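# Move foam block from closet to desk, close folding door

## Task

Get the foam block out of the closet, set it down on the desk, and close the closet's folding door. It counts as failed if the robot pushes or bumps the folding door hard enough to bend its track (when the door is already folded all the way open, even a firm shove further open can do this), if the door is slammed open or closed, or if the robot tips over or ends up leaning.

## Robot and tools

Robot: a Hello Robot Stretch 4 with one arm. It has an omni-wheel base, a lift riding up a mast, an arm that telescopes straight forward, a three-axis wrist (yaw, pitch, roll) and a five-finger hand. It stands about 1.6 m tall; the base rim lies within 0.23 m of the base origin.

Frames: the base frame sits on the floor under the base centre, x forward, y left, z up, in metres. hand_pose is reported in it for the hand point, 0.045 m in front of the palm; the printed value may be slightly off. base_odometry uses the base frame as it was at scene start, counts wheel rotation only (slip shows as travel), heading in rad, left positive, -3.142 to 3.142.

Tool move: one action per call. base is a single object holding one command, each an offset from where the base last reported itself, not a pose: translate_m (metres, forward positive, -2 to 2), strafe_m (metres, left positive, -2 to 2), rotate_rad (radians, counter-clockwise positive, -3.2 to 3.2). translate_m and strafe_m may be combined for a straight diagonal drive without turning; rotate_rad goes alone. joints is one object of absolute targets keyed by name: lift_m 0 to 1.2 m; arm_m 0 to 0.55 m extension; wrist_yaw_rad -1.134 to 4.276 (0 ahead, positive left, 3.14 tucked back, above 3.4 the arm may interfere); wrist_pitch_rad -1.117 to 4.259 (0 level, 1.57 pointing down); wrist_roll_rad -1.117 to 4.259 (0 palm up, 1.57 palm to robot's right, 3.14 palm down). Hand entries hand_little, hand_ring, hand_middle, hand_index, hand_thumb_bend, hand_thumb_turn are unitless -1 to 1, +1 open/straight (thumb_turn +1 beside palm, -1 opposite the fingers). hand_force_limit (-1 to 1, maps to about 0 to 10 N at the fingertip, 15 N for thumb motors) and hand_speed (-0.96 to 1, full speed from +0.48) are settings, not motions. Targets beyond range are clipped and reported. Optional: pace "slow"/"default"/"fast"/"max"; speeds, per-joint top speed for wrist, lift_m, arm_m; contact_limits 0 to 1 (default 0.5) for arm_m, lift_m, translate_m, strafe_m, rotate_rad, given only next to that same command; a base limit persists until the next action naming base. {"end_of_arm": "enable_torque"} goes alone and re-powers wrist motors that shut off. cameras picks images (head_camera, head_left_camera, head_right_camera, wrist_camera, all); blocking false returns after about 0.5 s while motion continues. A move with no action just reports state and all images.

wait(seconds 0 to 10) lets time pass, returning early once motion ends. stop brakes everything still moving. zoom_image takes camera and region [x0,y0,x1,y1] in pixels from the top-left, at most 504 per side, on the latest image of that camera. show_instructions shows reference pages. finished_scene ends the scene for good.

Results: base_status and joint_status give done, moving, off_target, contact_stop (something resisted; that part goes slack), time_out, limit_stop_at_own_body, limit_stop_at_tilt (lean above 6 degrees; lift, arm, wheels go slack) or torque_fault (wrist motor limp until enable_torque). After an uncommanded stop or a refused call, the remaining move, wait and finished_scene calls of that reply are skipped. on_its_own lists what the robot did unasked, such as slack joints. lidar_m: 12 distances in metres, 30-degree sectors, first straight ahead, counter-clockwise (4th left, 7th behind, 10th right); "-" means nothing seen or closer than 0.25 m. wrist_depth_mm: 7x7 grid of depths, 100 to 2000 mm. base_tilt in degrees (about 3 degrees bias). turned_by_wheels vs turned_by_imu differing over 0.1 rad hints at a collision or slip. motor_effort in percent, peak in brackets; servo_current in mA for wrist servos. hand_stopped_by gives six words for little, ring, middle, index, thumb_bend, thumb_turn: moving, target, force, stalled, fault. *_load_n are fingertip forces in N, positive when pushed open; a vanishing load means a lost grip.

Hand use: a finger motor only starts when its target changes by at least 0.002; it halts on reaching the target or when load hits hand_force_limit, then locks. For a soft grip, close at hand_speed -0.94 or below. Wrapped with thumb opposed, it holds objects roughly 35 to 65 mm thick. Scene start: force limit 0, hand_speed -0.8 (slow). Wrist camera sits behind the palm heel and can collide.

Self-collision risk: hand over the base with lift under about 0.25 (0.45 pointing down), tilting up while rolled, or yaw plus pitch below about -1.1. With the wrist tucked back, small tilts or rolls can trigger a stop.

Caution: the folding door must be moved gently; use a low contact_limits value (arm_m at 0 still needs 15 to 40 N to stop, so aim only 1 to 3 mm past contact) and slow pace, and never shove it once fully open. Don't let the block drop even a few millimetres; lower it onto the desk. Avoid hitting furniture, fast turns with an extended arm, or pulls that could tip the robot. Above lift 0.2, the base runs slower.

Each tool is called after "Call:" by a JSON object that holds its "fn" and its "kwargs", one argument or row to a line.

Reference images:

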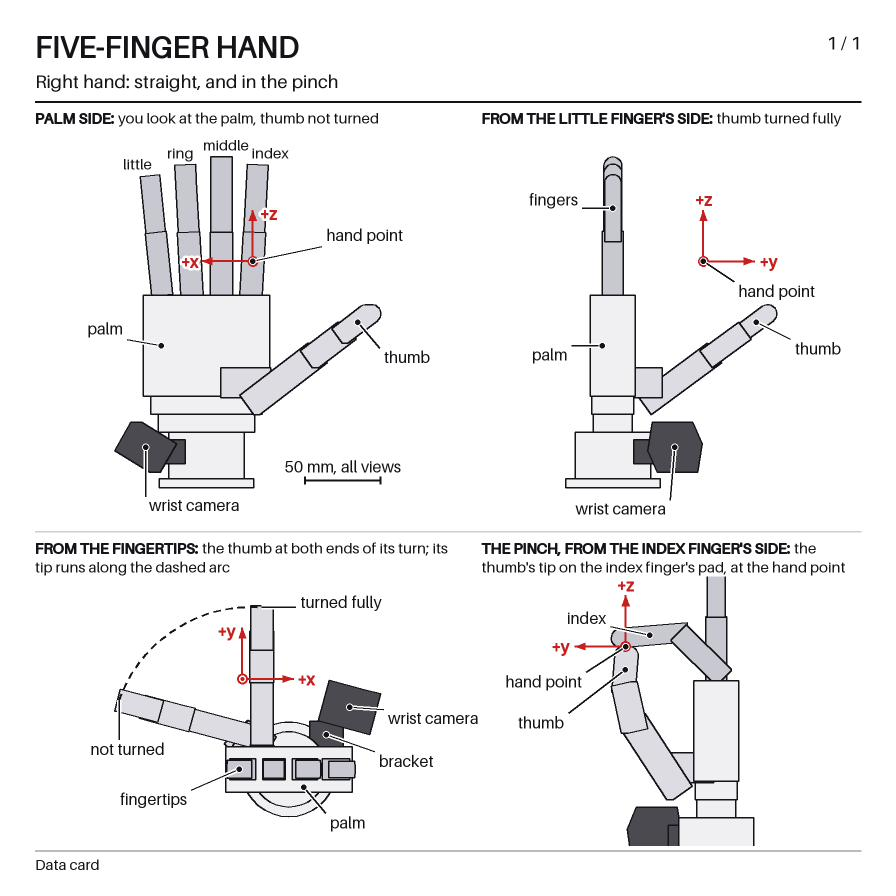

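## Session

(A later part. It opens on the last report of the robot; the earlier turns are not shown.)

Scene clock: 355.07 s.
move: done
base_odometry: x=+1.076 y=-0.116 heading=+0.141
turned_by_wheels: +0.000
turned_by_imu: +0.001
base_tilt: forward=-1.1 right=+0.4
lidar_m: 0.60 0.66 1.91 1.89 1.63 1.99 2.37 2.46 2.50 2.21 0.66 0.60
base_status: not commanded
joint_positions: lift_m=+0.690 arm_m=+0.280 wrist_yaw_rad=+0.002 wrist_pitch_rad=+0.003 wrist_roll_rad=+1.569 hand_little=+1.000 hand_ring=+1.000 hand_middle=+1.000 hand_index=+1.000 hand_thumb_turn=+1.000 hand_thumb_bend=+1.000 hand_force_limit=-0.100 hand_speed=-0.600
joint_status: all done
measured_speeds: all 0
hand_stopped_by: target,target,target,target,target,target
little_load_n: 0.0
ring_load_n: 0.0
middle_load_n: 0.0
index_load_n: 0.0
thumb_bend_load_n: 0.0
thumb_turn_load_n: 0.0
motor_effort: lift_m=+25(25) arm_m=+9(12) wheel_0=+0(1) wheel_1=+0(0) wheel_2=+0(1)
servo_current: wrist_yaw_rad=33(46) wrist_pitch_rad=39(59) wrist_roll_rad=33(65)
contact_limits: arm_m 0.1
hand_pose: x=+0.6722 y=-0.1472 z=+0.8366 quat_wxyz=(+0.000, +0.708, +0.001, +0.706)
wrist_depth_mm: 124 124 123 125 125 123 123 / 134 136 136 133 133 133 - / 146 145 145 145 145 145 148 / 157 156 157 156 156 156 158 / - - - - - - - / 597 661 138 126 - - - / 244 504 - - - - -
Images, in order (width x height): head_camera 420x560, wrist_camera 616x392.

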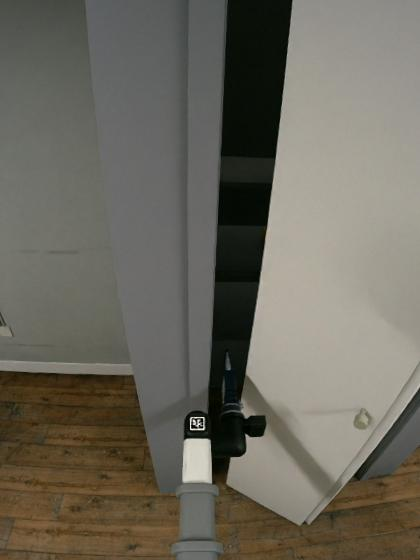

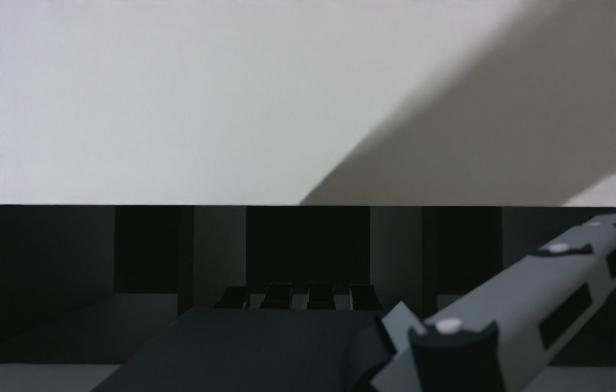

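Call:
{"fn": "move", "kwargs": {
  "base": {"strafe_m": -0.1},
  "pace": "slow",
  "contact_limits": {"strafe_m": 0.3},
  "cameras": ["head_camera", "wrist_camera"]
}}

Scene clock: 364.07 s.
move: done
base_odometry: x=+1.090 y=-0.215 heading=+0.141
turned_by_wheels: +0.000
turned_by_imu: +0.002
base_tilt: forward=-1.1 right=+0.5
lidar_m: 0.63 0.63 1.92 2.01 1.69 2.10 2.37 2.46 2.41 2.11 0.57 0.51
base_status: done
joint_positions: lift_m=+0.690 arm_m=+0.280 wrist_yaw_rad=+0.002 wrist_pitch_rad=+0.003 wrist_roll_rad=+1.569 hand_little=+1.000 hand_ring=+1.000 hand_middle=+1.000 hand_index=+1.000 hand_thumb_turn=+1.000 hand_thumb_bend=+1.000 hand_force_limit=-0.100 hand_speed=-0.600
joint_status: not commanded
measured_speeds: all 0
hand_stopped_by: target,target,target,target,target,target
little_load_n: 0.0
ring_load_n: 0.0
middle_load_n: 0.0
index_load_n: 0.0
thumb_bend_load_n: 0.0
thumb_turn_load_n: 0.0
motor_effort: lift_m=+24(25) arm_m=+9(10) wheel_0=+1(9) wheel_1=-2(7) wheel_2=-2(4)
servo_current: wrist_yaw_rad=39(46) wrist_pitch_rad=46(52) wrist_roll_rad=46(72)
contact_limits: arm_m 0.1; strafe_m 0.3
hand_pose: x=+0.6723 y=-0.1472 z=+0.8366 quat_wxyz=(+0.000, +0.708, +0.001, +0.706)
wrist_depth_mm: 121 121 121 123 123 120 121 / 136 135 135 135 135 135 - / 151 155 154 154 154 154 158 / - - - - - 167 - / - - - - - - - / - - 137 166 - - - / - 723 - - - - -
Images, in order (width x height): head_camera 420x560, wrist_camera 616x392.

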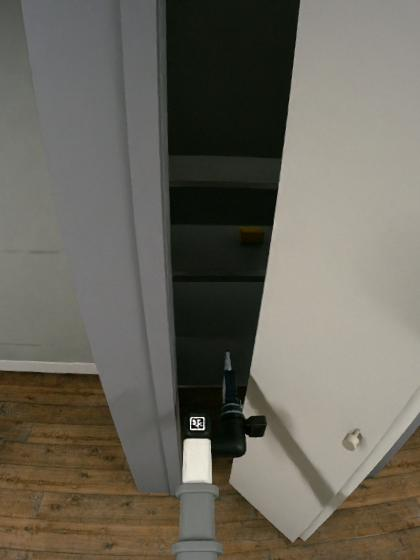

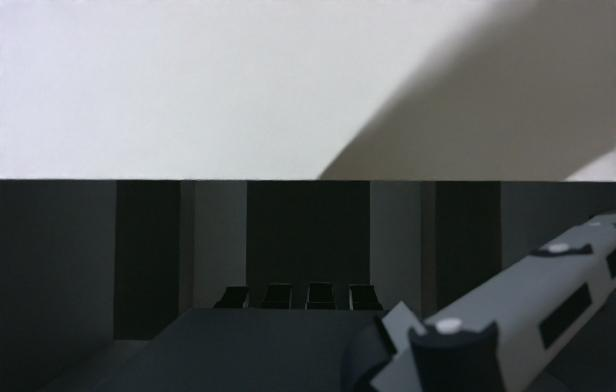

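Call:
{"fn": "move", "kwargs": {
  "base": {"strafe_m": -0.1},
  "pace": "slow",
  "contact_limits": {"strafe_m": 0.3},
  "cameras": ["head_camera", "wrist_camera"]
}}

Call:
{"fn": "zoom_image", "kwargs": {
  "camera": "head_camera",
  "region": [100, 120, 420, 560]
}}

Scene clock: 369.40 s.
move: done
base_odometry: x=+1.104 y=-0.314 heading=+0.141
turned_by_wheels: +0.000
turned_by_imu: +0.001
base_tilt: forward=-1.1 right=+0.4
lidar_m: 0.65 0.63 1.92 2.09 1.79 2.30 2.37 2.47 2.33 2.03 0.55 0.47
base_status: done
joint_positions: lift_m=+0.690 arm_m=+0.280 wrist_yaw_rad=+0.002 wrist_pitch_rad=+0.003 wrist_roll_rad=+1.571 hand_little=+1.000 hand_ring=+1.000 hand_middle=+1.000 hand_index=+1.000 hand_thumb_turn=+1.000 hand_thumb_bend=+1.000 hand_force_limit=-0.100 hand_speed=-0.600
joint_status: not commanded
measured_speeds: all 0
hand_stopped_by: target,target,target,target,target,target
little_load_n: 0.5
ring_load_n: 0.0
middle_load_n: 0.0
index_load_n: 0.0
thumb_bend_load_n: 0.0
thumb_turn_load_n: 0.0
motor_effort: lift_m=+25(25) arm_m=+8(9) wheel_0=-1(7) wheel_1=+0(7) wheel_2=-1(3)
servo_current: wrist_yaw_rad=26(52) wrist_pitch_rad=39(52) wrist_roll_rad=13(72)
contact_limits: arm_m 0.1; strafe_m 0.3
hand_pose: x=+0.6723 y=-0.1471 z=+0.8365 quat_wxyz=(-0.001, +0.708, +0.001, +0.706)
wrist_depth_mm: 111 111 111 111 111 111 - / 129 129 129 128 128 128 128 / 153 153 152 152 152 152 158 / - - - - - 171 - / - - - - - - - / - - 138 166 - - - / - - - - - - -
Images, in order (width x height): head_camera 420x560, wrist_camera 616x392.

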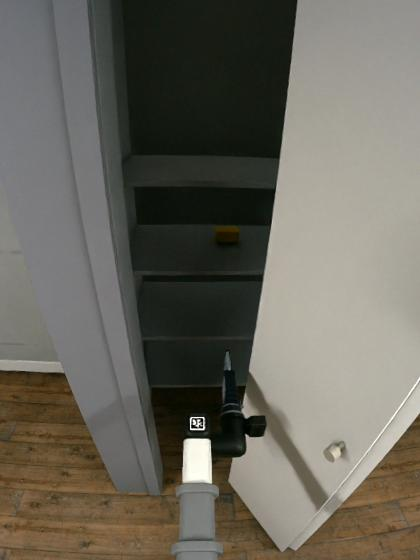

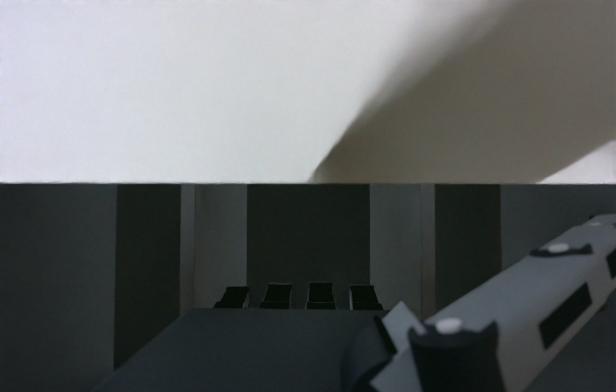

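Scaled by 1.145 from the camera's image (finer frame: 1200x1600).

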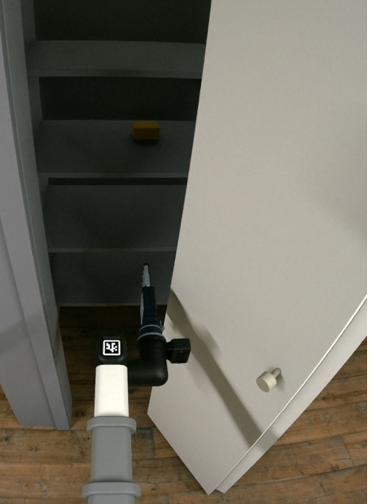

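Call:
{"fn": "move", "kwargs": {
  "base": {"strafe_m": -0.08},
  "pace": "slow",
  "contact_limits": {"strafe_m": 0.3},
  "cameras": ["head_camera", "wrist_camera"]
}}

Call:
{"fn": "zoom_image", "kwargs": {
  "camera": "head_camera",
  "region": [100, 120, 300, 320]
}}

Scene clock: 375.93 s.
move: done
base_odometry: x=+1.115 y=-0.393 heading=+0.141
turned_by_wheels: +0.000
turned_by_imu: +0.001
base_tilt: forward=-1.0 right=+0.4
lidar_m: 0.67 0.67 1.91 2.18 1.85 2.35 2.38 2.46 2.24 1.94 0.50 0.45
base_status: done
joint_positions: lift_m=+0.690 arm_m=+0.280 wrist_yaw_rad=+0.002 wrist_pitch_rad=+0.003 wrist_roll_rad=+1.571 hand_little=+1.000 hand_ring=+1.000 hand_middle=+1.000 hand_index=+1.000 hand_thumb_turn=+1.000 hand_thumb_bend=+1.000 hand_force_limit=-0.100 hand_speed=-0.600
joint_status: not commanded
measured_speeds: all 0
hand_stopped_by: target,target,target,target,target,target
little_load_n: 0.0
ring_load_n: 0.0
middle_load_n: 0.0
index_load_n: 0.0
thumb_bend_load_n: 0.0
thumb_turn_load_n: 0.0
motor_effort: lift_m=+25(25) arm_m=+8(9) wheel_0=+1(7) wheel_1=-2(7) wheel_2=-2(3)
servo_current: wrist_yaw_rad=33(46) wrist_pitch_rad=46(59) wrist_roll_rad=33(59)
contact_limits: arm_m 0.1; strafe_m 0.3
hand_pose: x=+0.6723 y=-0.1471 z=+0.8365 quat_wxyz=(-0.001, +0.708, +0.001, +0.706)
wrist_depth_mm: - - - - - - - / 112 117 108 112 108 112 - / 146 145 145 138 138 138 138 / 171 170 169 170 169 169 179 / - - - - - - - / - - 138 165 166 - - / - - - - - - -
Images, in order (width x height): head_camera 420x560, wrist_camera 616x392.

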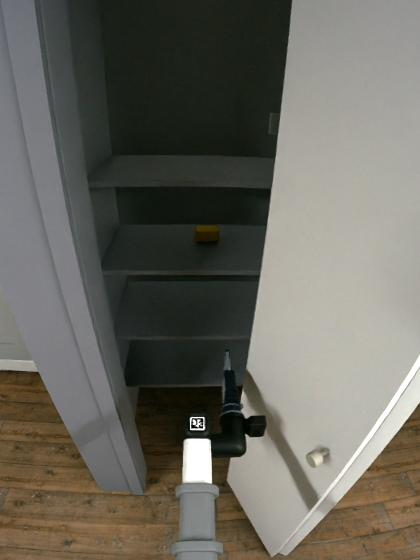

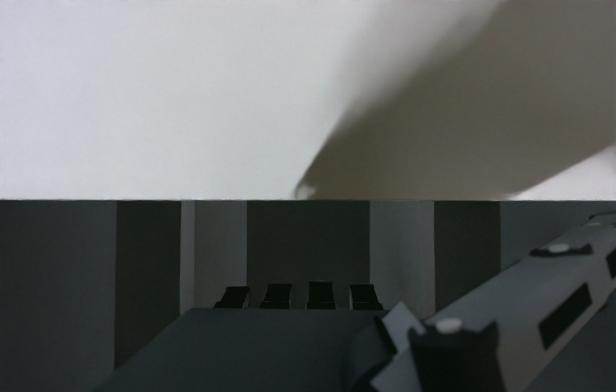

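Scaled by 2.520 from the camera's image (finer frame: 1200x1600).

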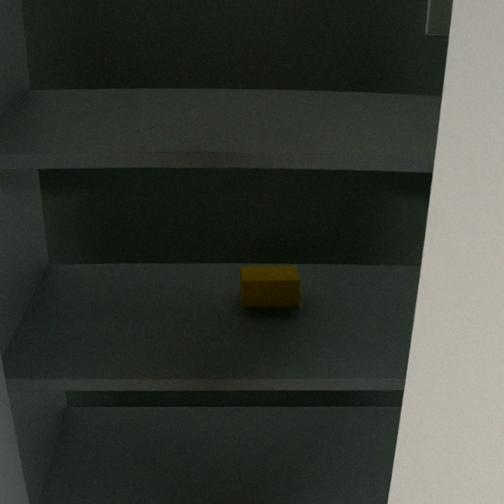

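Call:
{"fn": "move", "kwargs": {
  "joints": {"arm_m": 0.0}
}}

Call:
{"fn": "move", "kwargs": {
  "base": {"strafe_m": 0.1},
  "joints": {"wrist_roll_rad": 0, "lift_m": 0.85},
  "cameras": ["all"]
}}

Scene clock: 385.73 s.
move: done
base_odometry: x=+1.115 y=-0.393 heading=+0.141
turned_by_wheels: +0.000
turned_by_imu: +0.002
base_tilt: forward=-1.1 right=+0.4
lidar_m: 0.65 0.65 1.90 2.18 1.87 2.38 2.36 2.45 2.24 1.95 0.51 0.44
base_status: not commanded
joint_positions: lift_m=+0.690 arm_m=+0.001 wrist_yaw_rad=+0.002 wrist_pitch_rad=+0.003 wrist_roll_rad=+1.571 hand_little=+1.000 hand_ring=+1.000 hand_middle=+1.000 hand_index=+1.000 hand_thumb_turn=+1.000 hand_thumb_bend=+1.000 hand_force_limit=-0.100 hand_speed=-0.600
joint_status: all done
measured_speeds: all 0
hand_stopped_by: target,target,target,target,target,target
little_load_n: 0.0
ring_load_n: 0.5
middle_load_n: 0.0
index_load_n: 0.0
thumb_bend_load_n: 0.0
thumb_turn_load_n: 0.0
motor_effort: lift_m=+25(25) arm_m=-10(14) wheel_0=+1(2) wheel_1=-2(2) wheel_2=-2(2)
servo_current: wrist_yaw_rad=39(46) wrist_pitch_rad=39(52) wrist_roll_rad=26(72)
contact_limits: strafe_m 0.3
hand_pose: x=+0.3939 y=-0.1471 z=+0.8365 quat_wxyz=(-0.001, +0.708, +0.001, +0.706)
wrist_depth_mm: 240 239 239 239 238 239 238 / 286 286 286 283 283 282 285 / 351 351 353 349 349 349 347 / 436 433 433 433 433 430 455 / - - - - - 1160 - / - - 138 165 166 - - / - - - - - - -
pictures: none

Scene clock: 387.47 s.
move: done
base_odometry: x=+1.101 y=-0.294 heading=+0.141
turned_by_wheels: +0.000
turned_by_imu: +0.000
base_tilt: forward=-1.2 right=+0.5
lidar_m: 0.65 0.63 1.90 2.09 1.76 2.24 2.36 2.45 2.33 2.05 0.53 0.51
base_status: done
joint_positions: lift_m=+0.850 arm_m=+0.001 wrist_yaw_rad=+0.002 wrist_pitch_rad=+0.003 wrist_roll_rad=+0.002 hand_little=+1.000 hand_ring=+1.000 hand_middle=+1.000 hand_index=+1.000 hand_thumb_turn=+1.000 hand_thumb_bend=+1.000 hand_force_limit=-0.100 hand_speed=-0.600
joint_status: all done
measured_speeds: all 0
hand_stopped_by: target,target,target,target,target,target
little_load_n: 0.0
ring_load_n: 0.0
middle_load_n: 0.0
index_load_n: 0.0
thumb_bend_load_n: 0.0
thumb_turn_load_n: 0.0
motor_effort: lift_m=+25(31) arm_m=-9(10) wheel_0=+2(10) wheel_1=-2(9) wheel_2=-2(3)
servo_current: wrist_yaw_rad=33(39) wrist_pitch_rad=46(59) wrist_roll_rad=39(117)
hand_pose: x=+0.3940 y=-0.1179 z=+1.0875 quat_wxyz=(+0.498, +0.501, +0.501, +0.500)
wrist_depth_mm: 410 477 - - - 399 325 / 415 445 - - - 399 325 / 415 452 - - - 397 327 / 415 477 - - - 399 327 / 418 480 - - - 413 - / 418 473 138 166 - - - / 421 421 - - - - -
pictures: head_camera, head_left_camera, head_right_camera, wrist_camera
Images, in order (width x height): head_camera 420x560, head_left_camera 420x672, head_right_camera 420x672, wrist_camera 616x392.

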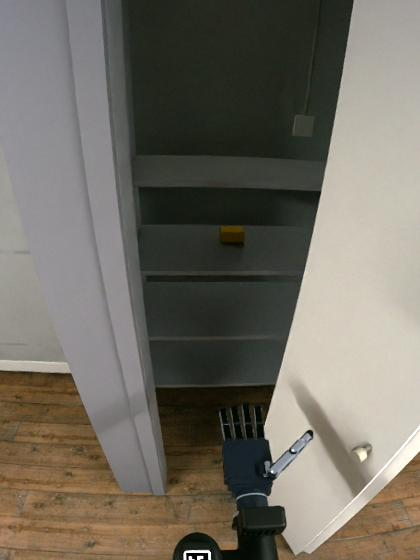

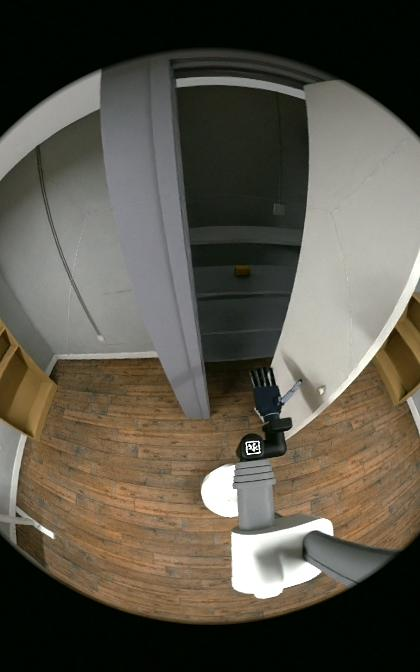

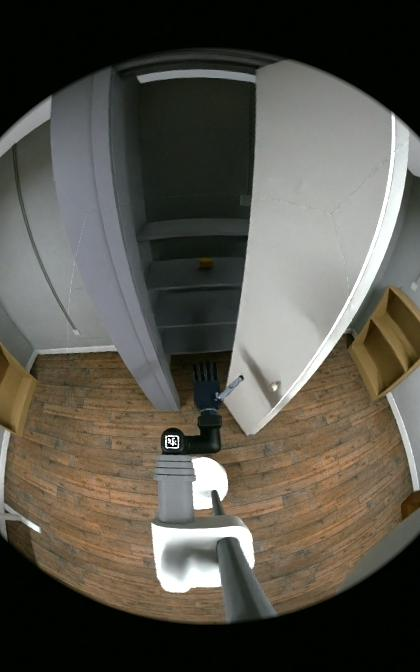

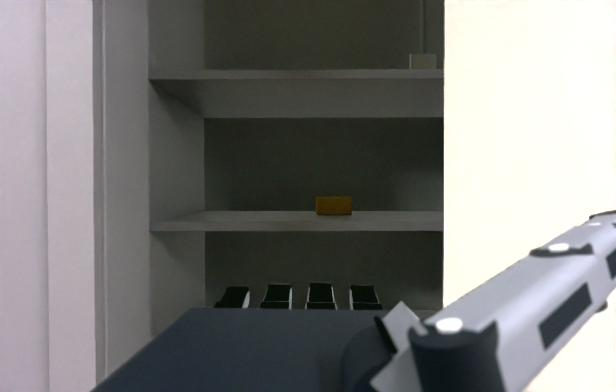

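Call:
{"fn": "zoom_image", "kwargs": {
  "camera": "head_camera",
  "region": [190, 200, 270, 280]
}}

Call:
{"fn": "zoom_image", "kwargs": {
  "camera": "wrist_camera",
  "region": [280, 160, 380, 240]
}}

Scaled by 6.300 from the camera's image (finer frame: 1200x1600).

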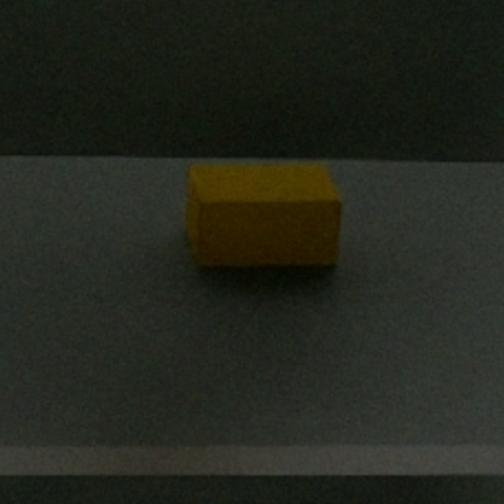

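Scaled by 5.040.

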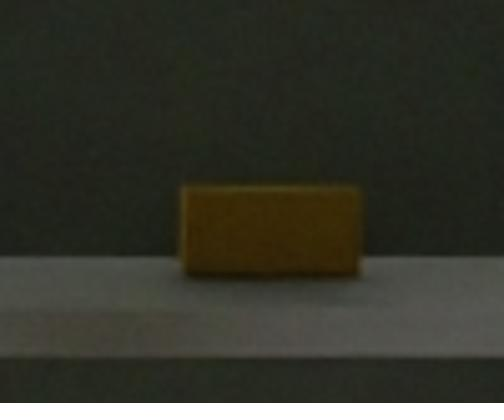

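Call:
{"fn": "move", "kwargs": {
  "joints": {"wrist_roll_rad": 3.14, "lift_m": 1.02},
  "cameras": ["wrist_camera"]
}}

Call:
{"fn": "move", "kwargs": {
  "joints": {"arm_m": 0.346},
  "contact_limits": {"arm_m": 0.1},
  "pace": "slow",
  "cameras": ["head_camera", "head_left_camera", "wrist_camera"]
}}

Scene clock: 428.90 s.
move: done
base_odometry: x=+1.101 y=-0.294 heading=+0.141
turned_by_wheels: +0.000
turned_by_imu: +0.002
base_tilt: forward=-1.2 right=+0.4
lidar_m: 0.65 0.65 1.91 2.08 1.78 2.25 2.37 2.45 2.33 2.03 0.53 0.51
base_status: not commanded
joint_positions: lift_m=+1.020 arm_m=+0.001 wrist_yaw_rad=+0.002 wrist_pitch_rad=+0.003 wrist_roll_rad=+3.138 hand_little=+1.000 hand_ring=+1.000 hand_middle=+1.000 hand_index=+1.000 hand_thumb_turn=+1.000 hand_thumb_bend=+1.000 hand_force_limit=-0.100 hand_speed=-0.600
joint_status: all done
measured_speeds: all 0
hand_stopped_by: target,target,target,target,target,target
little_load_n: -0.5
ring_load_n: 0.0
middle_load_n: -0.5
index_load_n: 0.0
thumb_bend_load_n: 0.0
thumb_turn_load_n: 0.0
motor_effort: lift_m=+25(31) arm_m=-9(10) wheel_0=+1(2) wheel_1=-2(2) wheel_2=-2(2)
servo_current: wrist_yaw_rad=26(46) wrist_pitch_rad=46(59) wrist_roll_rad=33(104)
hand_pose: x=+0.3936 y=-0.0564 z=+1.1370 quat_wxyz=(-0.499, +0.502, -0.499, +0.500)
wrist_depth_mm: 320 399 - - - 477 397 / 322 399 - - - 469 392 / 320 399 - - - 473 389 / 322 399 - - 1138 466 389 / 322 399 - - - 500 - / 322 399 138 165 187 - - / 322 375 - - - - -
Images, in order (width x height): wrist_camera 616x392.

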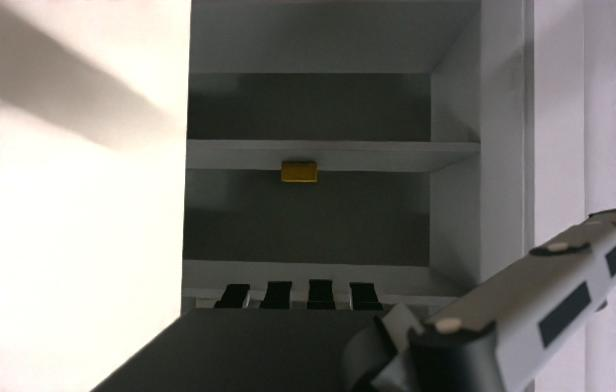

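Scene clock: 433.63 s.
move: done
base_odometry: x=+1.101 y=-0.294 heading=+0.141
turned_by_wheels: +0.000
turned_by_imu: +0.001
base_tilt: forward=-1.0 right=+0.5
lidar_m: 0.63 0.63 1.91 2.09 1.79 2.25 2.36 2.47 2.34 2.05 0.52 0.51
base_status: not commanded
joint_positions: lift_m=+1.020 arm_m=+0.346 wrist_yaw_rad=+0.002 wrist_pitch_rad=+0.003 wrist_roll_rad=+3.138 hand_little=+1.000 hand_ring=+1.000 hand_middle=+1.000 hand_index=+1.000 hand_thumb_turn=+1.000 hand_thumb_bend=+1.000 hand_force_limit=-0.100 hand_speed=-0.600
joint_status: all done
measured_speeds: all 0
hand_stopped_by: target,target,target,target,target,target
little_load_n: 0.0
ring_load_n: 0.0
middle_load_n: 0.0
index_load_n: 0.0
thumb_bend_load_n: 0.0
thumb_turn_load_n: 0.0
motor_effort: lift_m=+25(25) arm_m=+9(13) wheel_0=+2(2) wheel_1=-2(2) wheel_2=-2(2)
servo_current: wrist_yaw_rad=39(46) wrist_pitch_rad=39(59) wrist_roll_rad=52(65)
contact_limits: arm_m 0.1
hand_pose: x=+0.7379 y=-0.0564 z=+1.1370 quat_wxyz=(-0.499, +0.502, -0.499, +0.500)
wrist_depth_mm: - - - - - 699 512 / - - - - - 768 508 / - - - - - 691 477 / - - - - 798 750 504 / - - - 820 809 732 - / - - 138 165 188 - - / - - - - - - -
Images, in order (width x height): head_camera 420x560, head_left_camera 420x672, wrist_camera 616x392.

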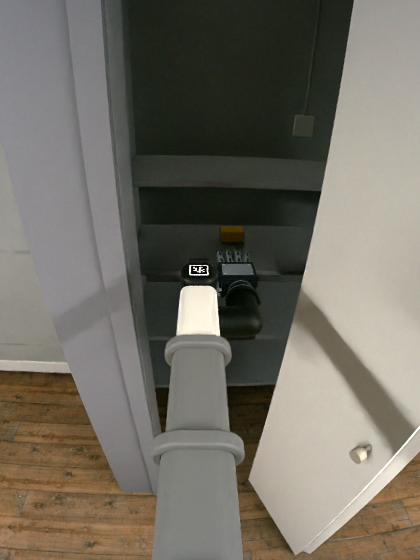

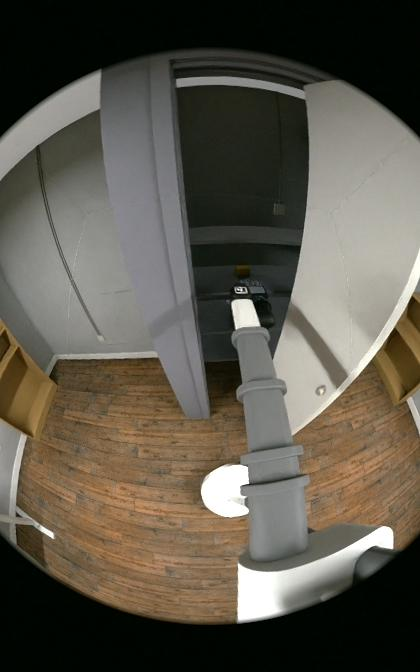

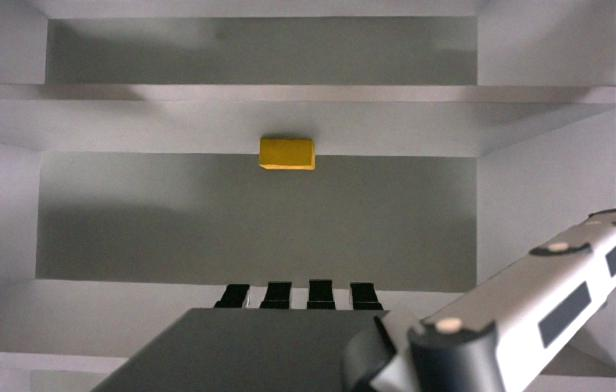

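Call:
{"fn": "move", "kwargs": {
  "base": {"strafe_m": -0.114},
  "pace": "slow",
  "contact_limits": {"strafe_m": 0.3},
  "cameras": ["head_camera", "head_left_camera", "wrist_camera"]
}}

Scene clock: 485.07 s.
move: done
base_odometry: x=+1.117 y=-0.407 heading=+0.140
turned_by_wheels: +0.000
turned_by_imu: +0.001
base_tilt: forward=-1.1 right=+0.4
lidar_m: 0.65 0.68 1.90 2.19 1.89 2.38 2.36 2.43 2.23 1.94 0.51 0.41
base_status: done
joint_positions: lift_m=+1.020 arm_m=+0.346 wrist_yaw_rad=+0.002 wrist_pitch_rad=+0.003 wrist_roll_rad=+3.138 hand_little=+1.000 hand_ring=+1.000 hand_middle=+1.000 hand_index=+1.000 hand_thumb_turn=+1.000 hand_thumb_bend=+1.000 hand_force_limit=-0.100 hand_speed=-0.600
joint_status: not commanded
measured_speeds: all 0
hand_stopped_by: target,target,target,target,target,target
little_load_n: 0.0
ring_load_n: 0.0
middle_load_n: 0.0
index_load_n: 0.0
thumb_bend_load_n: 0.0
thumb_turn_load_n: 0.0
motor_effort: lift_m=+25(25) arm_m=+9(10) wheel_0=+1(8) wheel_1=-1(7) wheel_2=-2(3)
servo_current: wrist_yaw_rad=26(46) wrist_pitch_rad=52(52) wrist_roll_rad=33(85)
contact_limits: arm_m 0.1; strafe_m 0.3
hand_pose: x=+0.7379 y=-0.0564 z=+1.1370 quat_wxyz=(-0.499, +0.502, -0.499, +0.500)
wrist_depth_mm: - 114 - - - 809 676 / - 118 - - - 798 707 / - 114 - - - - 661 / - 113 - - 798 809 691 / - 114 - 809 809 778 - / - 110 137 164 187 - - / - 110 - - - - -
Images, in order (width x height): head_camera 420x560, head_left_camera 420x672, wrist_camera 616x392.

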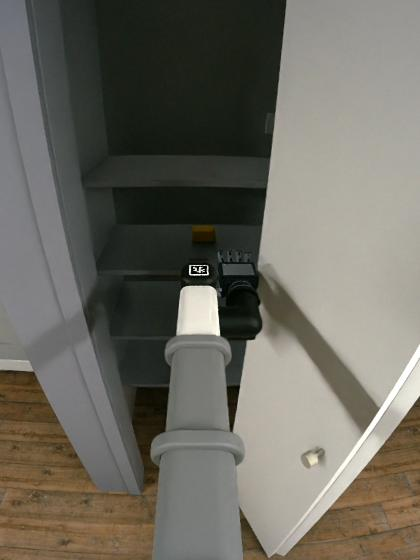

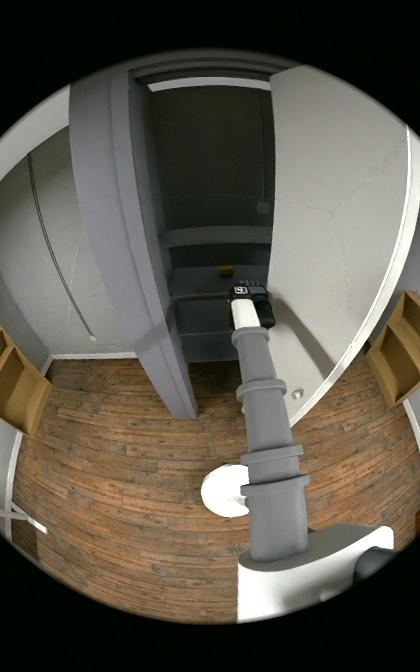

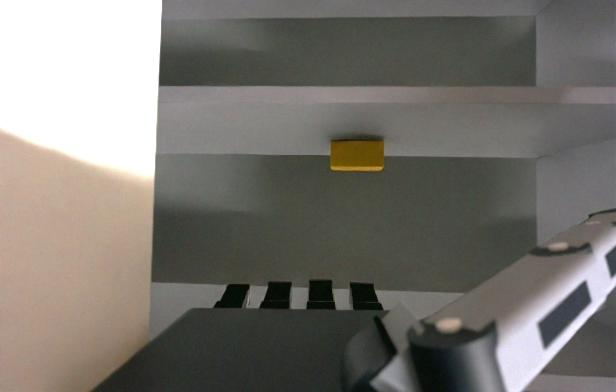

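Call:
{"fn": "move", "kwargs": {
  "base": {"strafe_m": 0.064},
  "joints": {"wrist_pitch_rad": 0.4, "hand_thumb_turn": -1, "hand_thumb_bend": 0.8},
  "cameras": ["head_camera", "wrist_camera"]
}}

Scene clock: 493.70 s.
move: done
base_odometry: x=+1.108 y=-0.344 heading=+0.140
turned_by_wheels: +0.000
turned_by_imu: +0.001
base_tilt: forward=-1.0 right=+0.4
lidar_m: 0.77 0.65 1.90 2.13 1.82 2.30 2.37 2.46 2.29 1.97 0.49 0.47
base_status: done
joint_positions: lift_m=+1.020 arm_m=+0.346 wrist_yaw_rad=+0.002 wrist_pitch_rad=+0.401 wrist_roll_rad=+3.138 hand_little=+1.000 hand_ring=+1.000 hand_middle=+1.000 hand_index=+1.000 hand_thumb_turn=-1.000 hand_thumb_bend=+0.800 hand_force_limit=-0.100 hand_speed=-0.600
joint_status: all done
measured_speeds: all 0
hand_stopped_by: target,target,target,target,target,target
little_load_n: 0.0
ring_load_n: 0.0
middle_load_n: 0.0
index_load_n: 0.0
thumb_bend_load_n: 0.0
thumb_turn_load_n: 0.0
motor_effort: lift_m=+25(25) arm_m=+9(10) wheel_0=-2(9) wheel_1=+1(8) wheel_2=-1(2)
servo_current: wrist_yaw_rad=39(46) wrist_pitch_rad=39(104) wrist_roll_rad=39(65)
contact_limits: arm_m 0.1
hand_pose: x=+0.6971 y=-0.0565 z=+1.0560 quat_wxyz=(-0.390, +0.591, -0.588, +0.391)
wrist_depth_mm: 173 - - - - 750 585 / 168 - - - - - 525 / 164 - - - - - 554 / 153 - - - - 741 574 / 147 - - - - 741 580 / - - 138 165 - - 549 / 778 788 - - - - 544
Images, in order (width x height): head_camera 420x560, wrist_camera 616x392.

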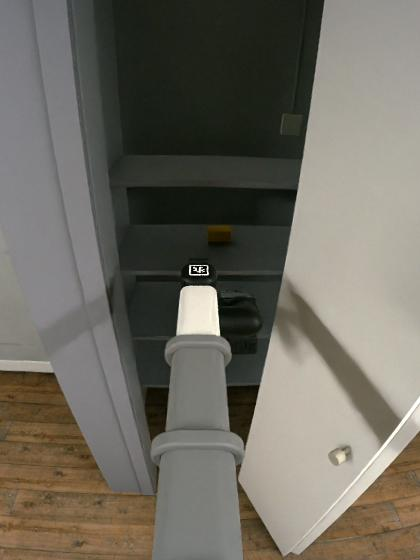

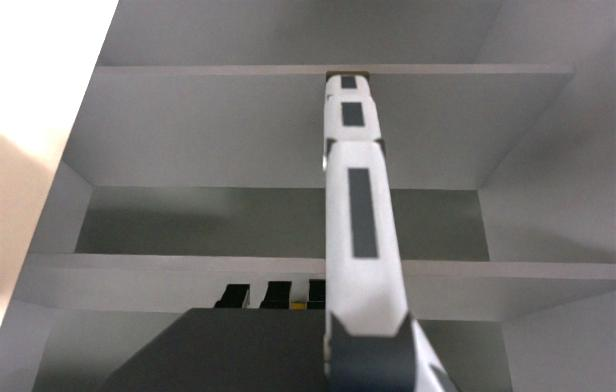

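Call:
{"fn": "move", "kwargs": {
  "joints": {"lift_m": 1.06},
  "cameras": []
}}

Call:
{"fn": "move", "kwargs": {
  "base": {"translate_m": 0.364},
  "contact_limits": {"translate_m": 0.2},
  "pace": "slow",
  "cameras": ["all"]
}}

Scene clock: 517.47 s.
move: done
base_odometry: x=+1.108 y=-0.344 heading=+0.140
turned_by_wheels: +0.000
turned_by_imu: +0.001
base_tilt: forward=-1.1 right=+0.4
lidar_m: 0.76 0.65 1.87 2.13 1.82 2.31 2.37 2.45 2.28 1.99 0.50 0.46
base_status: not commanded
joint_positions: lift_m=+1.060 arm_m=+0.346 wrist_yaw_rad=+0.002 wrist_pitch_rad=+0.401 wrist_roll_rad=+3.138 hand_little=+1.000 hand_ring=+1.000 hand_middle=+1.000 hand_index=+1.000 hand_thumb_turn=-1.000 hand_thumb_bend=+0.800 hand_force_limit=-0.100 hand_speed=-0.600
joint_status: all done
measured_speeds: all 0
hand_stopped_by: target,target,target,target,target,target
little_load_n: 0.0
ring_load_n: 0.0
middle_load_n: 0.0
index_load_n: 0.0
thumb_bend_load_n: 0.0
thumb_turn_load_n: 0.0
motor_effort: lift_m=+25(30) arm_m=+9(9) wheel_0=-2(2) wheel_1=+1(1) wheel_2=-1(1)
servo_current: wrist_yaw_rad=26(46) wrist_pitch_rad=46(52) wrist_roll_rad=59(72)
contact_limits: arm_m 0.1
hand_pose: x=+0.6971 y=-0.0565 z=+1.0960 quat_wxyz=(-0.390, +0.591, -0.588, +0.391)
wrist_depth_mm: 173 - - - - - 554 / 167 - - - - - 559 / 164 - - - - - 585 / 153 - - - - 750 585 / 147 - - - - - 530 / - - 138 165 - - 580 / 778 788 - - - - 549

Scene clock: 522.40 s.
move: done
base_odometry: x=+1.468 y=-0.293 heading=+0.140
turned_by_wheels: +0.000
turned_by_imu: +0.003
base_tilt: forward=-1.1 right=+0.4
lidar_m: 0.59 0.32 0.40 2.12 2.03 2.32 2.75 2.84 2.41 0.28 0.30 0.33
base_status: done
joint_positions: lift_m=+1.060 arm_m=+0.346 wrist_yaw_rad=+0.002 wrist_pitch_rad=+0.401 wrist_roll_rad=+3.138 hand_little=+1.000 hand_ring=+1.000 hand_middle=+1.000 hand_index=+1.000 hand_thumb_turn=-1.000 hand_thumb_bend=+0.800 hand_force_limit=-0.100 hand_speed=-0.600
joint_status: not commanded
measured_speeds: all 0
hand_stopped_by: target,target,target,target,target,target
little_load_n: 0.0
ring_load_n: 0.0
middle_load_n: 0.0
index_load_n: 0.0
thumb_bend_load_n: 0.0
thumb_turn_load_n: 0.0
motor_effort: lift_m=+24(25) arm_m=+9(10) wheel_0=+1(6) wheel_1=+3(5) wheel_2=-2(6)
servo_current: wrist_yaw_rad=39(46) wrist_pitch_rad=46(59) wrist_roll_rad=46(72)
contact_limits: arm_m 0.1; translate_m 0.2
hand_pose: x=+0.6971 y=-0.0564 z=+1.0960 quat_wxyz=(-0.390, +0.591, -0.588, +0.391)
wrist_depth_mm: 173 172 171 169 167 166 165 / 209 207 204 195 193 198 197 / 264 259 256 252 225 247 244 / 312 322 317 314 - 304 301 / 500 496 492 480 - 477 473 / 477 473 209 165 - 455 449 / 442 445 - - - - 427
pictures: head_camera, head_left_camera, head_right_camera, wrist_camera
Images, in order (width x height): head_camera 420x560, head_left_camera 420x672, head_right_camera 420x672, wrist_camera 616x392.

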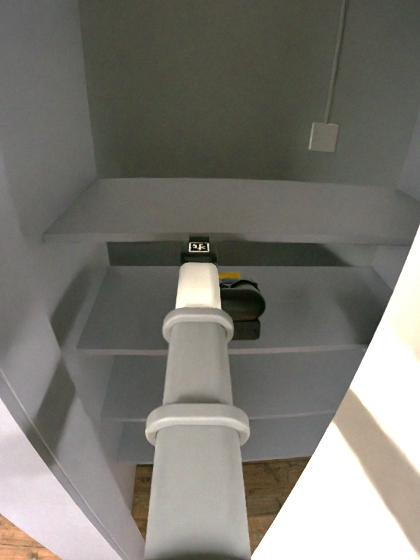

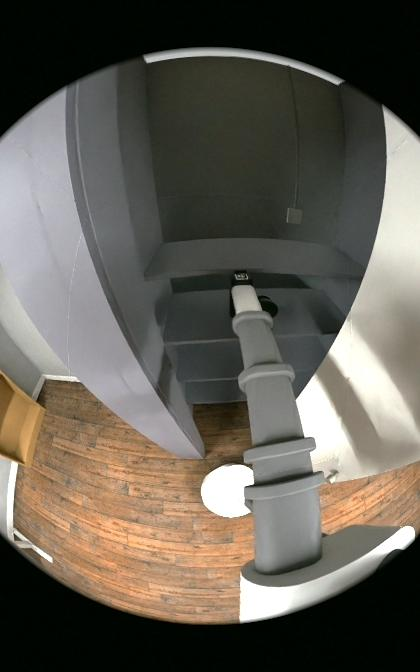

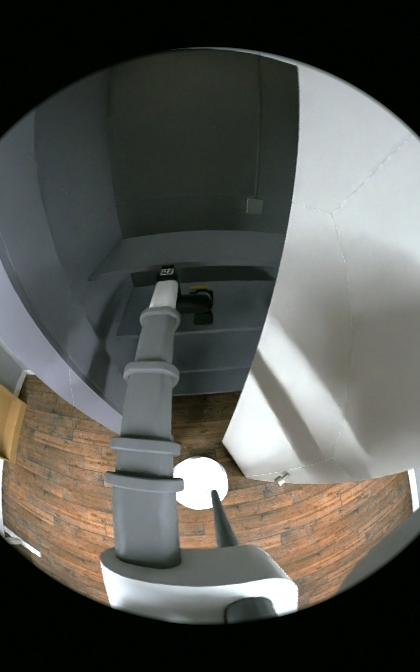

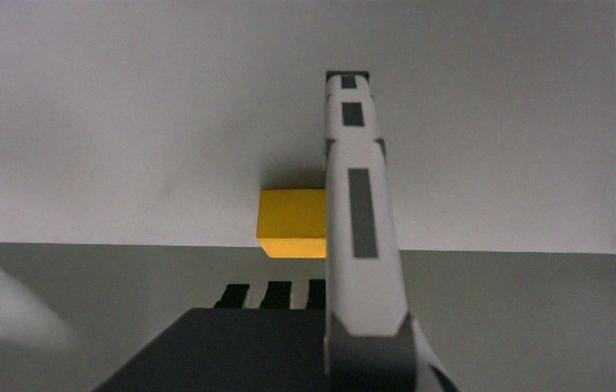

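Call:
{"fn": "zoom_image", "kwargs": {
  "camera": "head_camera",
  "region": [60, 170, 420, 360]
}}

Call:
{"fn": "zoom_image", "kwargs": {
  "camera": "head_right_camera",
  "region": [80, 220, 300, 400]
}}

Scaled by 1.400 from the camera's image (finer frame: 1200x1600).

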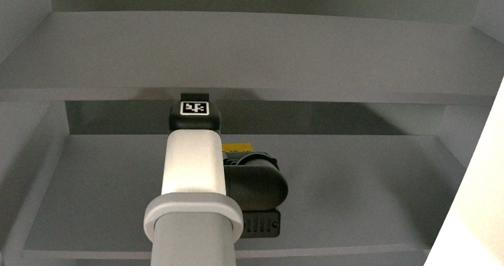

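Scaled by 2.291 from the camera's image (finer frame: 600x960).

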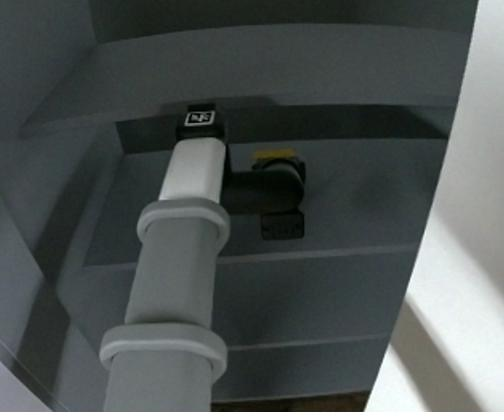

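Call:
{"fn": "move", "kwargs": {
  "joints": {"wrist_pitch_rad": 0.1, "hand_thumb_turn": 1.0, "hand_thumb_bend": 1.0},
  "cameras": []
}}

Call:
{"fn": "move", "kwargs": {
  "joints": {"lift_m": 1.0},
  "contact_limits": {"lift_m": 0.2},
  "cameras": []
}}

Call:
{"fn": "move", "kwargs": {
  "joints": {"arm_m": 0.396},
  "pace": "slow",
  "contact_limits": {"arm_m": 0.1},
  "cameras": ["all"]
}}

Scene clock: 637.83 s.
move: done
base_odometry: x=+1.468 y=-0.293 heading=+0.140
turned_by_wheels: +0.000
turned_by_imu: +0.002
base_tilt: forward=-1.1 right=+0.5
lidar_m: 0.58 0.32 0.40 2.13 2.04 2.33 2.74 2.83 2.39 0.29 0.30 0.32
base_status: not commanded
joint_positions: lift_m=+1.060 arm_m=+0.346 wrist_yaw_rad=+0.002 wrist_pitch_rad=+0.111 wrist_roll_rad=+3.138 hand_little=+1.000 hand_ring=+1.000 hand_middle=+1.000 hand_index=+1.000 hand_thumb_turn=+1.000 hand_thumb_bend=+1.000 hand_force_limit=-0.100 hand_speed=-0.600
joint_status: all done
measured_speeds: all 0
hand_stopped_by: target,target,target,target,target,target
little_load_n: 0.0
ring_load_n: 0.0
middle_load_n: -0.5
index_load_n: -0.5
thumb_bend_load_n: 0.0
thumb_turn_load_n: -0.5
motor_effort: lift_m=+24(25) arm_m=+9(10) wheel_0=+1(1) wheel_1=+3(3) wheel_2=-2(2)
servo_current: wrist_yaw_rad=33(46) wrist_pitch_rad=59(176) wrist_roll_rad=52(65)
contact_limits: arm_m 0.1; translate_m 0.2
hand_pose: x=+0.7301 y=-0.0564 z=+1.1534 quat_wxyz=(-0.471, +0.529, -0.526, +0.472)
wrist_depth_mm: 266 264 260 257 255 253 252 / - 312 309 - 319 314 296 / 488 480 477 469 469 462 455 / 477 469 466 459 455 452 449 / 466 462 459 452 445 439 - / 455 452 209 165 439 - - / 449 - - - - - -

Scene clock: 639.00 s.
move: done
base_odometry: x=+1.468 y=-0.293 heading=+0.140
turned_by_wheels: +0.000
turned_by_imu: +0.000
base_tilt: forward=-1.1 right=+0.4
lidar_m: 0.59 0.33 0.38 2.13 2.01 2.33 2.73 2.84 2.39 0.28 0.29 0.31
base_status: not commanded
joint_positions: lift_m=+1.000 arm_m=+0.346 wrist_yaw_rad=+0.002 wrist_pitch_rad=+0.111 wrist_roll_rad=+3.138 hand_little=+1.000 hand_ring=+1.000 hand_middle=+1.000 hand_index=+1.000 hand_thumb_turn=+1.000 hand_thumb_bend=+1.000 hand_force_limit=-0.100 hand_speed=-0.600
joint_status: all done
measured_speeds: all 0
hand_stopped_by: target,target,target,target,target,target
little_load_n: 0.0
ring_load_n: 0.0
middle_load_n: 0.0
index_load_n: 0.0
thumb_bend_load_n: 0.0
thumb_turn_load_n: -0.5
motor_effort: lift_m=+17(23) arm_m=+9(9) wheel_0=+1(1) wheel_1=+3(3) wheel_2=-2(2)
servo_current: wrist_yaw_rad=26(46) wrist_pitch_rad=65(78) wrist_roll_rad=26(65)
contact_limits: arm_m 0.1; lift_m 0.2; translate_m 0.2
hand_pose: x=+0.7301 y=-0.0564 z=+1.0941 quat_wxyz=(-0.471, +0.528, -0.525, +0.472)
wrist_depth_mm: 163 161 160 159 158 156 162 / 220 217 215 213 209 207 205 / 304 298 296 - 285 281 276 / 477 473 466 462 459 452 449 / 469 462 459 452 445 439 - / 459 452 210 165 436 - - / 445 442 - - - - -

Scene clock: 640.70 s.
move: done
base_odometry: x=+1.468 y=-0.293 heading=+0.140
turned_by_wheels: +0.000
turned_by_imu: +0.000
base_tilt: forward=-1.1 right=+0.4
lidar_m: 0.59 0.31 0.39 2.12 2.03 2.30 2.73 2.83 2.38 0.28 0.29 0.33
base_status: not commanded
joint_positions: lift_m=+1.000 arm_m=+0.396 wrist_yaw_rad=+0.002 wrist_pitch_rad=+0.111 wrist_roll_rad=+3.138 hand_little=+1.000 hand_ring=+1.000 hand_middle=+1.000 hand_index=+1.000 hand_thumb_turn=+1.000 hand_thumb_bend=+1.000 hand_force_limit=-0.100 hand_speed=-0.600
joint_status: all done
measured_speeds: all 0
hand_stopped_by: target,target,target,target,target,target
little_load_n: -0.5
ring_load_n: 0.0
middle_load_n: 0.0
index_load_n: 0.0
thumb_bend_load_n: 0.0
thumb_turn_load_n: 0.0
motor_effort: lift_m=+17(17) arm_m=+9(13) wheel_0=+1(1) wheel_1=+3(3) wheel_2=-2(2)
servo_current: wrist_yaw_rad=33(46) wrist_pitch_rad=59(78) wrist_roll_rad=39(78)
contact_limits: arm_m 0.1; lift_m 0.2; translate_m 0.2
hand_pose: x=+0.7801 y=-0.0564 z=+1.0941 quat_wxyz=(-0.471, +0.528, -0.525, +0.472)
wrist_depth_mm: 163 161 160 166 157 155 162 / 220 218 214 213 209 206 205 / 307 303 297 226 223 281 277 / 427 421 418 407 404 402 399 / 415 413 404 402 399 394 - / 407 402 208 165 387 - - / 397 394 - - - - -
pictures: head_camera, head_left_camera, head_right_camera, wrist_camera
Images, in order (width x height): head_camera 420x560, head_left_camera 420x672, head_right_camera 420x672, wrist_camera 616x392.

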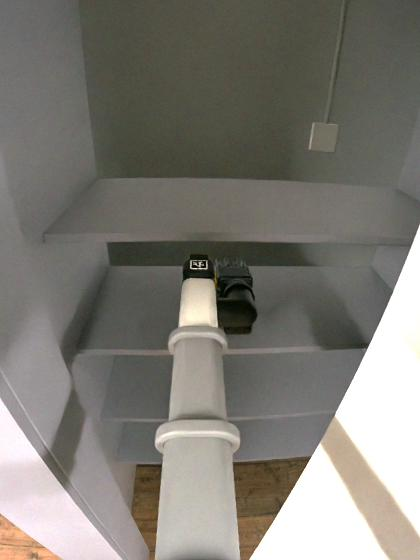

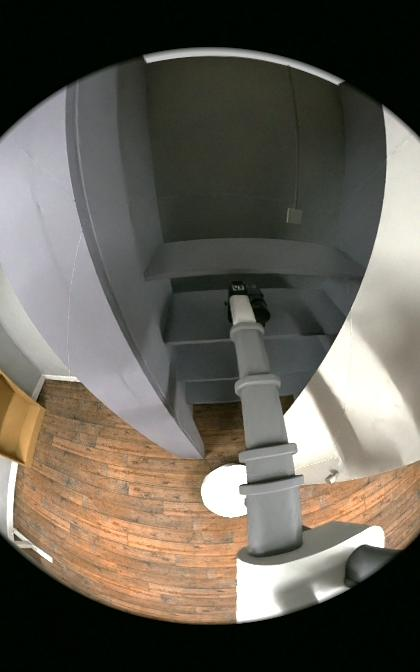

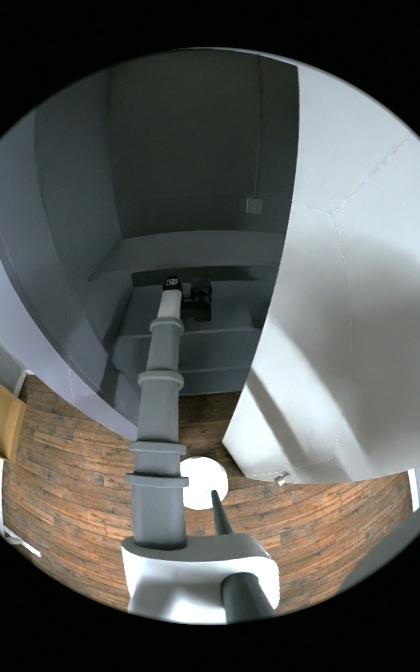

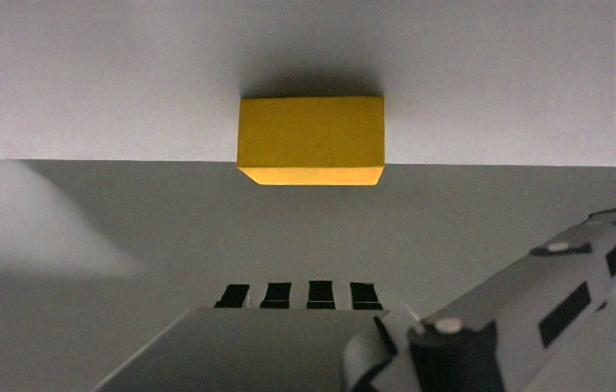

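Call:
{"fn": "move", "kwargs": {
  "joints": {"arm_m": 0.52},
  "pace": "slow",
  "contact_limits": {"arm_m": 0.1},
  "cameras": ["head_camera", "wrist_camera"]
}}

Call:
{"fn": "move", "kwargs": {
  "joints": {"hand_little": 0.0, "hand_ring": 0.0, "hand_middle": 0.0, "hand_index": 0.0},
  "cameras": ["wrist_camera"]
}}

Scene clock: 651.17 s.
move: done
base_odometry: x=+1.468 y=-0.293 heading=+0.140
turned_by_wheels: +0.000
turned_by_imu: +0.002
base_tilt: forward=-1.1 right=+0.5
lidar_m: 0.60 0.32 0.40 2.14 2.01 2.32 2.74 2.84 2.38 0.27 0.30 0.34
base_status: not commanded
joint_positions: lift_m=+1.000 arm_m=+0.520 wrist_yaw_rad=+0.002 wrist_pitch_rad=+0.111 wrist_roll_rad=+3.138 hand_little=+1.000 hand_ring=+1.000 hand_middle=+1.000 hand_index=+1.000 hand_thumb_turn=+1.000 hand_thumb_bend=+1.000 hand_force_limit=-0.100 hand_speed=-0.600
joint_status: all done
measured_speeds: all 0
hand_stopped_by: target,target,target,target,target,target
little_load_n: 0.0
ring_load_n: 0.0
middle_load_n: -0.5
index_load_n: 0.0
thumb_bend_load_n: 0.0
thumb_turn_load_n: -0.5
motor_effort: lift_m=+17(17) arm_m=+10(12) wheel_0=+1(1) wheel_1=+3(3) wheel_2=-2(2)
servo_current: wrist_yaw_rad=33(46) wrist_pitch_rad=78(78) wrist_roll_rad=39(85)
contact_limits: arm_m 0.1; lift_m 0.2; translate_m 0.2
hand_pose: x=+0.9041 y=-0.0564 z=+1.0941 quat_wxyz=(-0.471, +0.528, -0.525, +0.472)
wrist_depth_mm: 163 161 104 101 - 154 161 / 220 217 112 118 116 220 204 / 301 300 293 290 287 285 282 / 294 294 289 285 282 279 277 / 289 287 283 279 276 272 - / 283 279 209 165 270 - - / 276 274 - - - - -
Images, in order (width x height): head_camera 420x560, wrist_camera 616x392.

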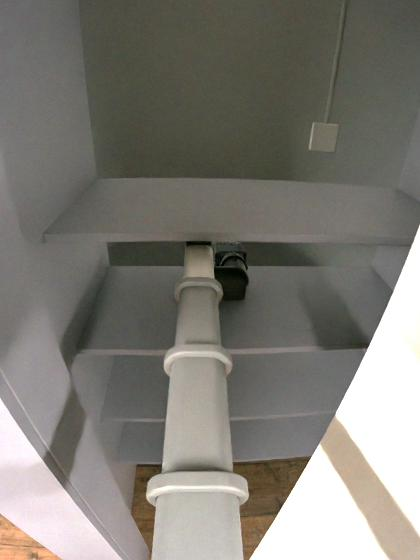

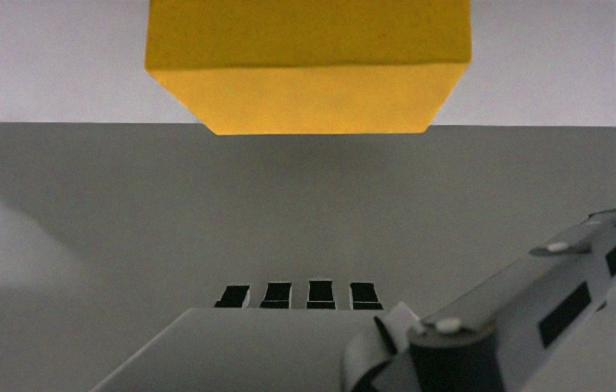

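Scene clock: 652.57 s.
move: done
base_odometry: x=+1.468 y=-0.293 heading=+0.140
turned_by_wheels: +0.000
turned_by_imu: +0.000
base_tilt: forward=-1.1 right=+0.3
lidar_m: 0.59 0.32 0.39 2.13 2.01 2.30 2.73 2.80 2.42 0.28 0.30 0.32
base_status: not commanded
joint_positions: lift_m=+1.000 arm_m=+0.520 wrist_yaw_rad=+0.002 wrist_pitch_rad=+0.111 wrist_roll_rad=+3.138 hand_little=+0.000 hand_ring=+0.000 hand_middle=+0.000 hand_index=+0.000 hand_thumb_turn=+1.000 hand_thumb_bend=+1.000 hand_force_limit=-0.100 hand_speed=-0.600
joint_status: all done
measured_speeds: all 0
hand_stopped_by: target,target,target,target,target,target
little_load_n: 0.0
ring_load_n: 0.0
middle_load_n: 0.0
index_load_n: 0.0
thumb_bend_load_n: 0.0
thumb_turn_load_n: -0.5
motor_effort: lift_m=+17(17) arm_m=+9(10) wheel_0=+1(1) wheel_1=+3(3) wheel_2=-2(2)
servo_current: wrist_yaw_rad=39(39) wrist_pitch_rad=78(78) wrist_roll_rad=33(85)
contact_limits: arm_m 0.1; lift_m 0.2; translate_m 0.2
hand_pose: x=+0.9041 y=-0.0564 z=+1.0941 quat_wxyz=(-0.471, +0.528, -0.525, +0.472)
wrist_depth_mm: 163 161 104 101 - 154 162 / 220 217 112 118 116 220 204 / 300 298 293 290 286 285 282 / 296 293 291 174 281 278 277 / 289 285 282 168 273 272 - / 282 278 154 148 157 - - / 276 276 - - - - -
Images, in order (width x height): wrist_camera 616x392.

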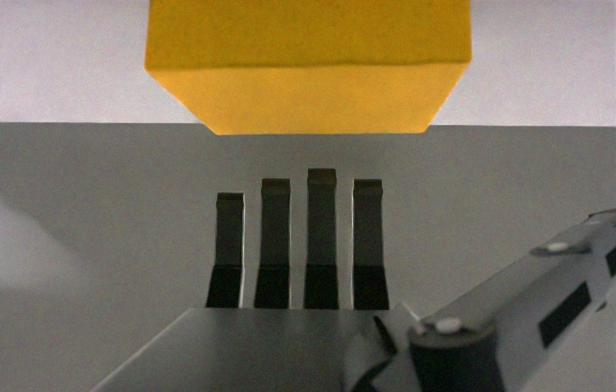

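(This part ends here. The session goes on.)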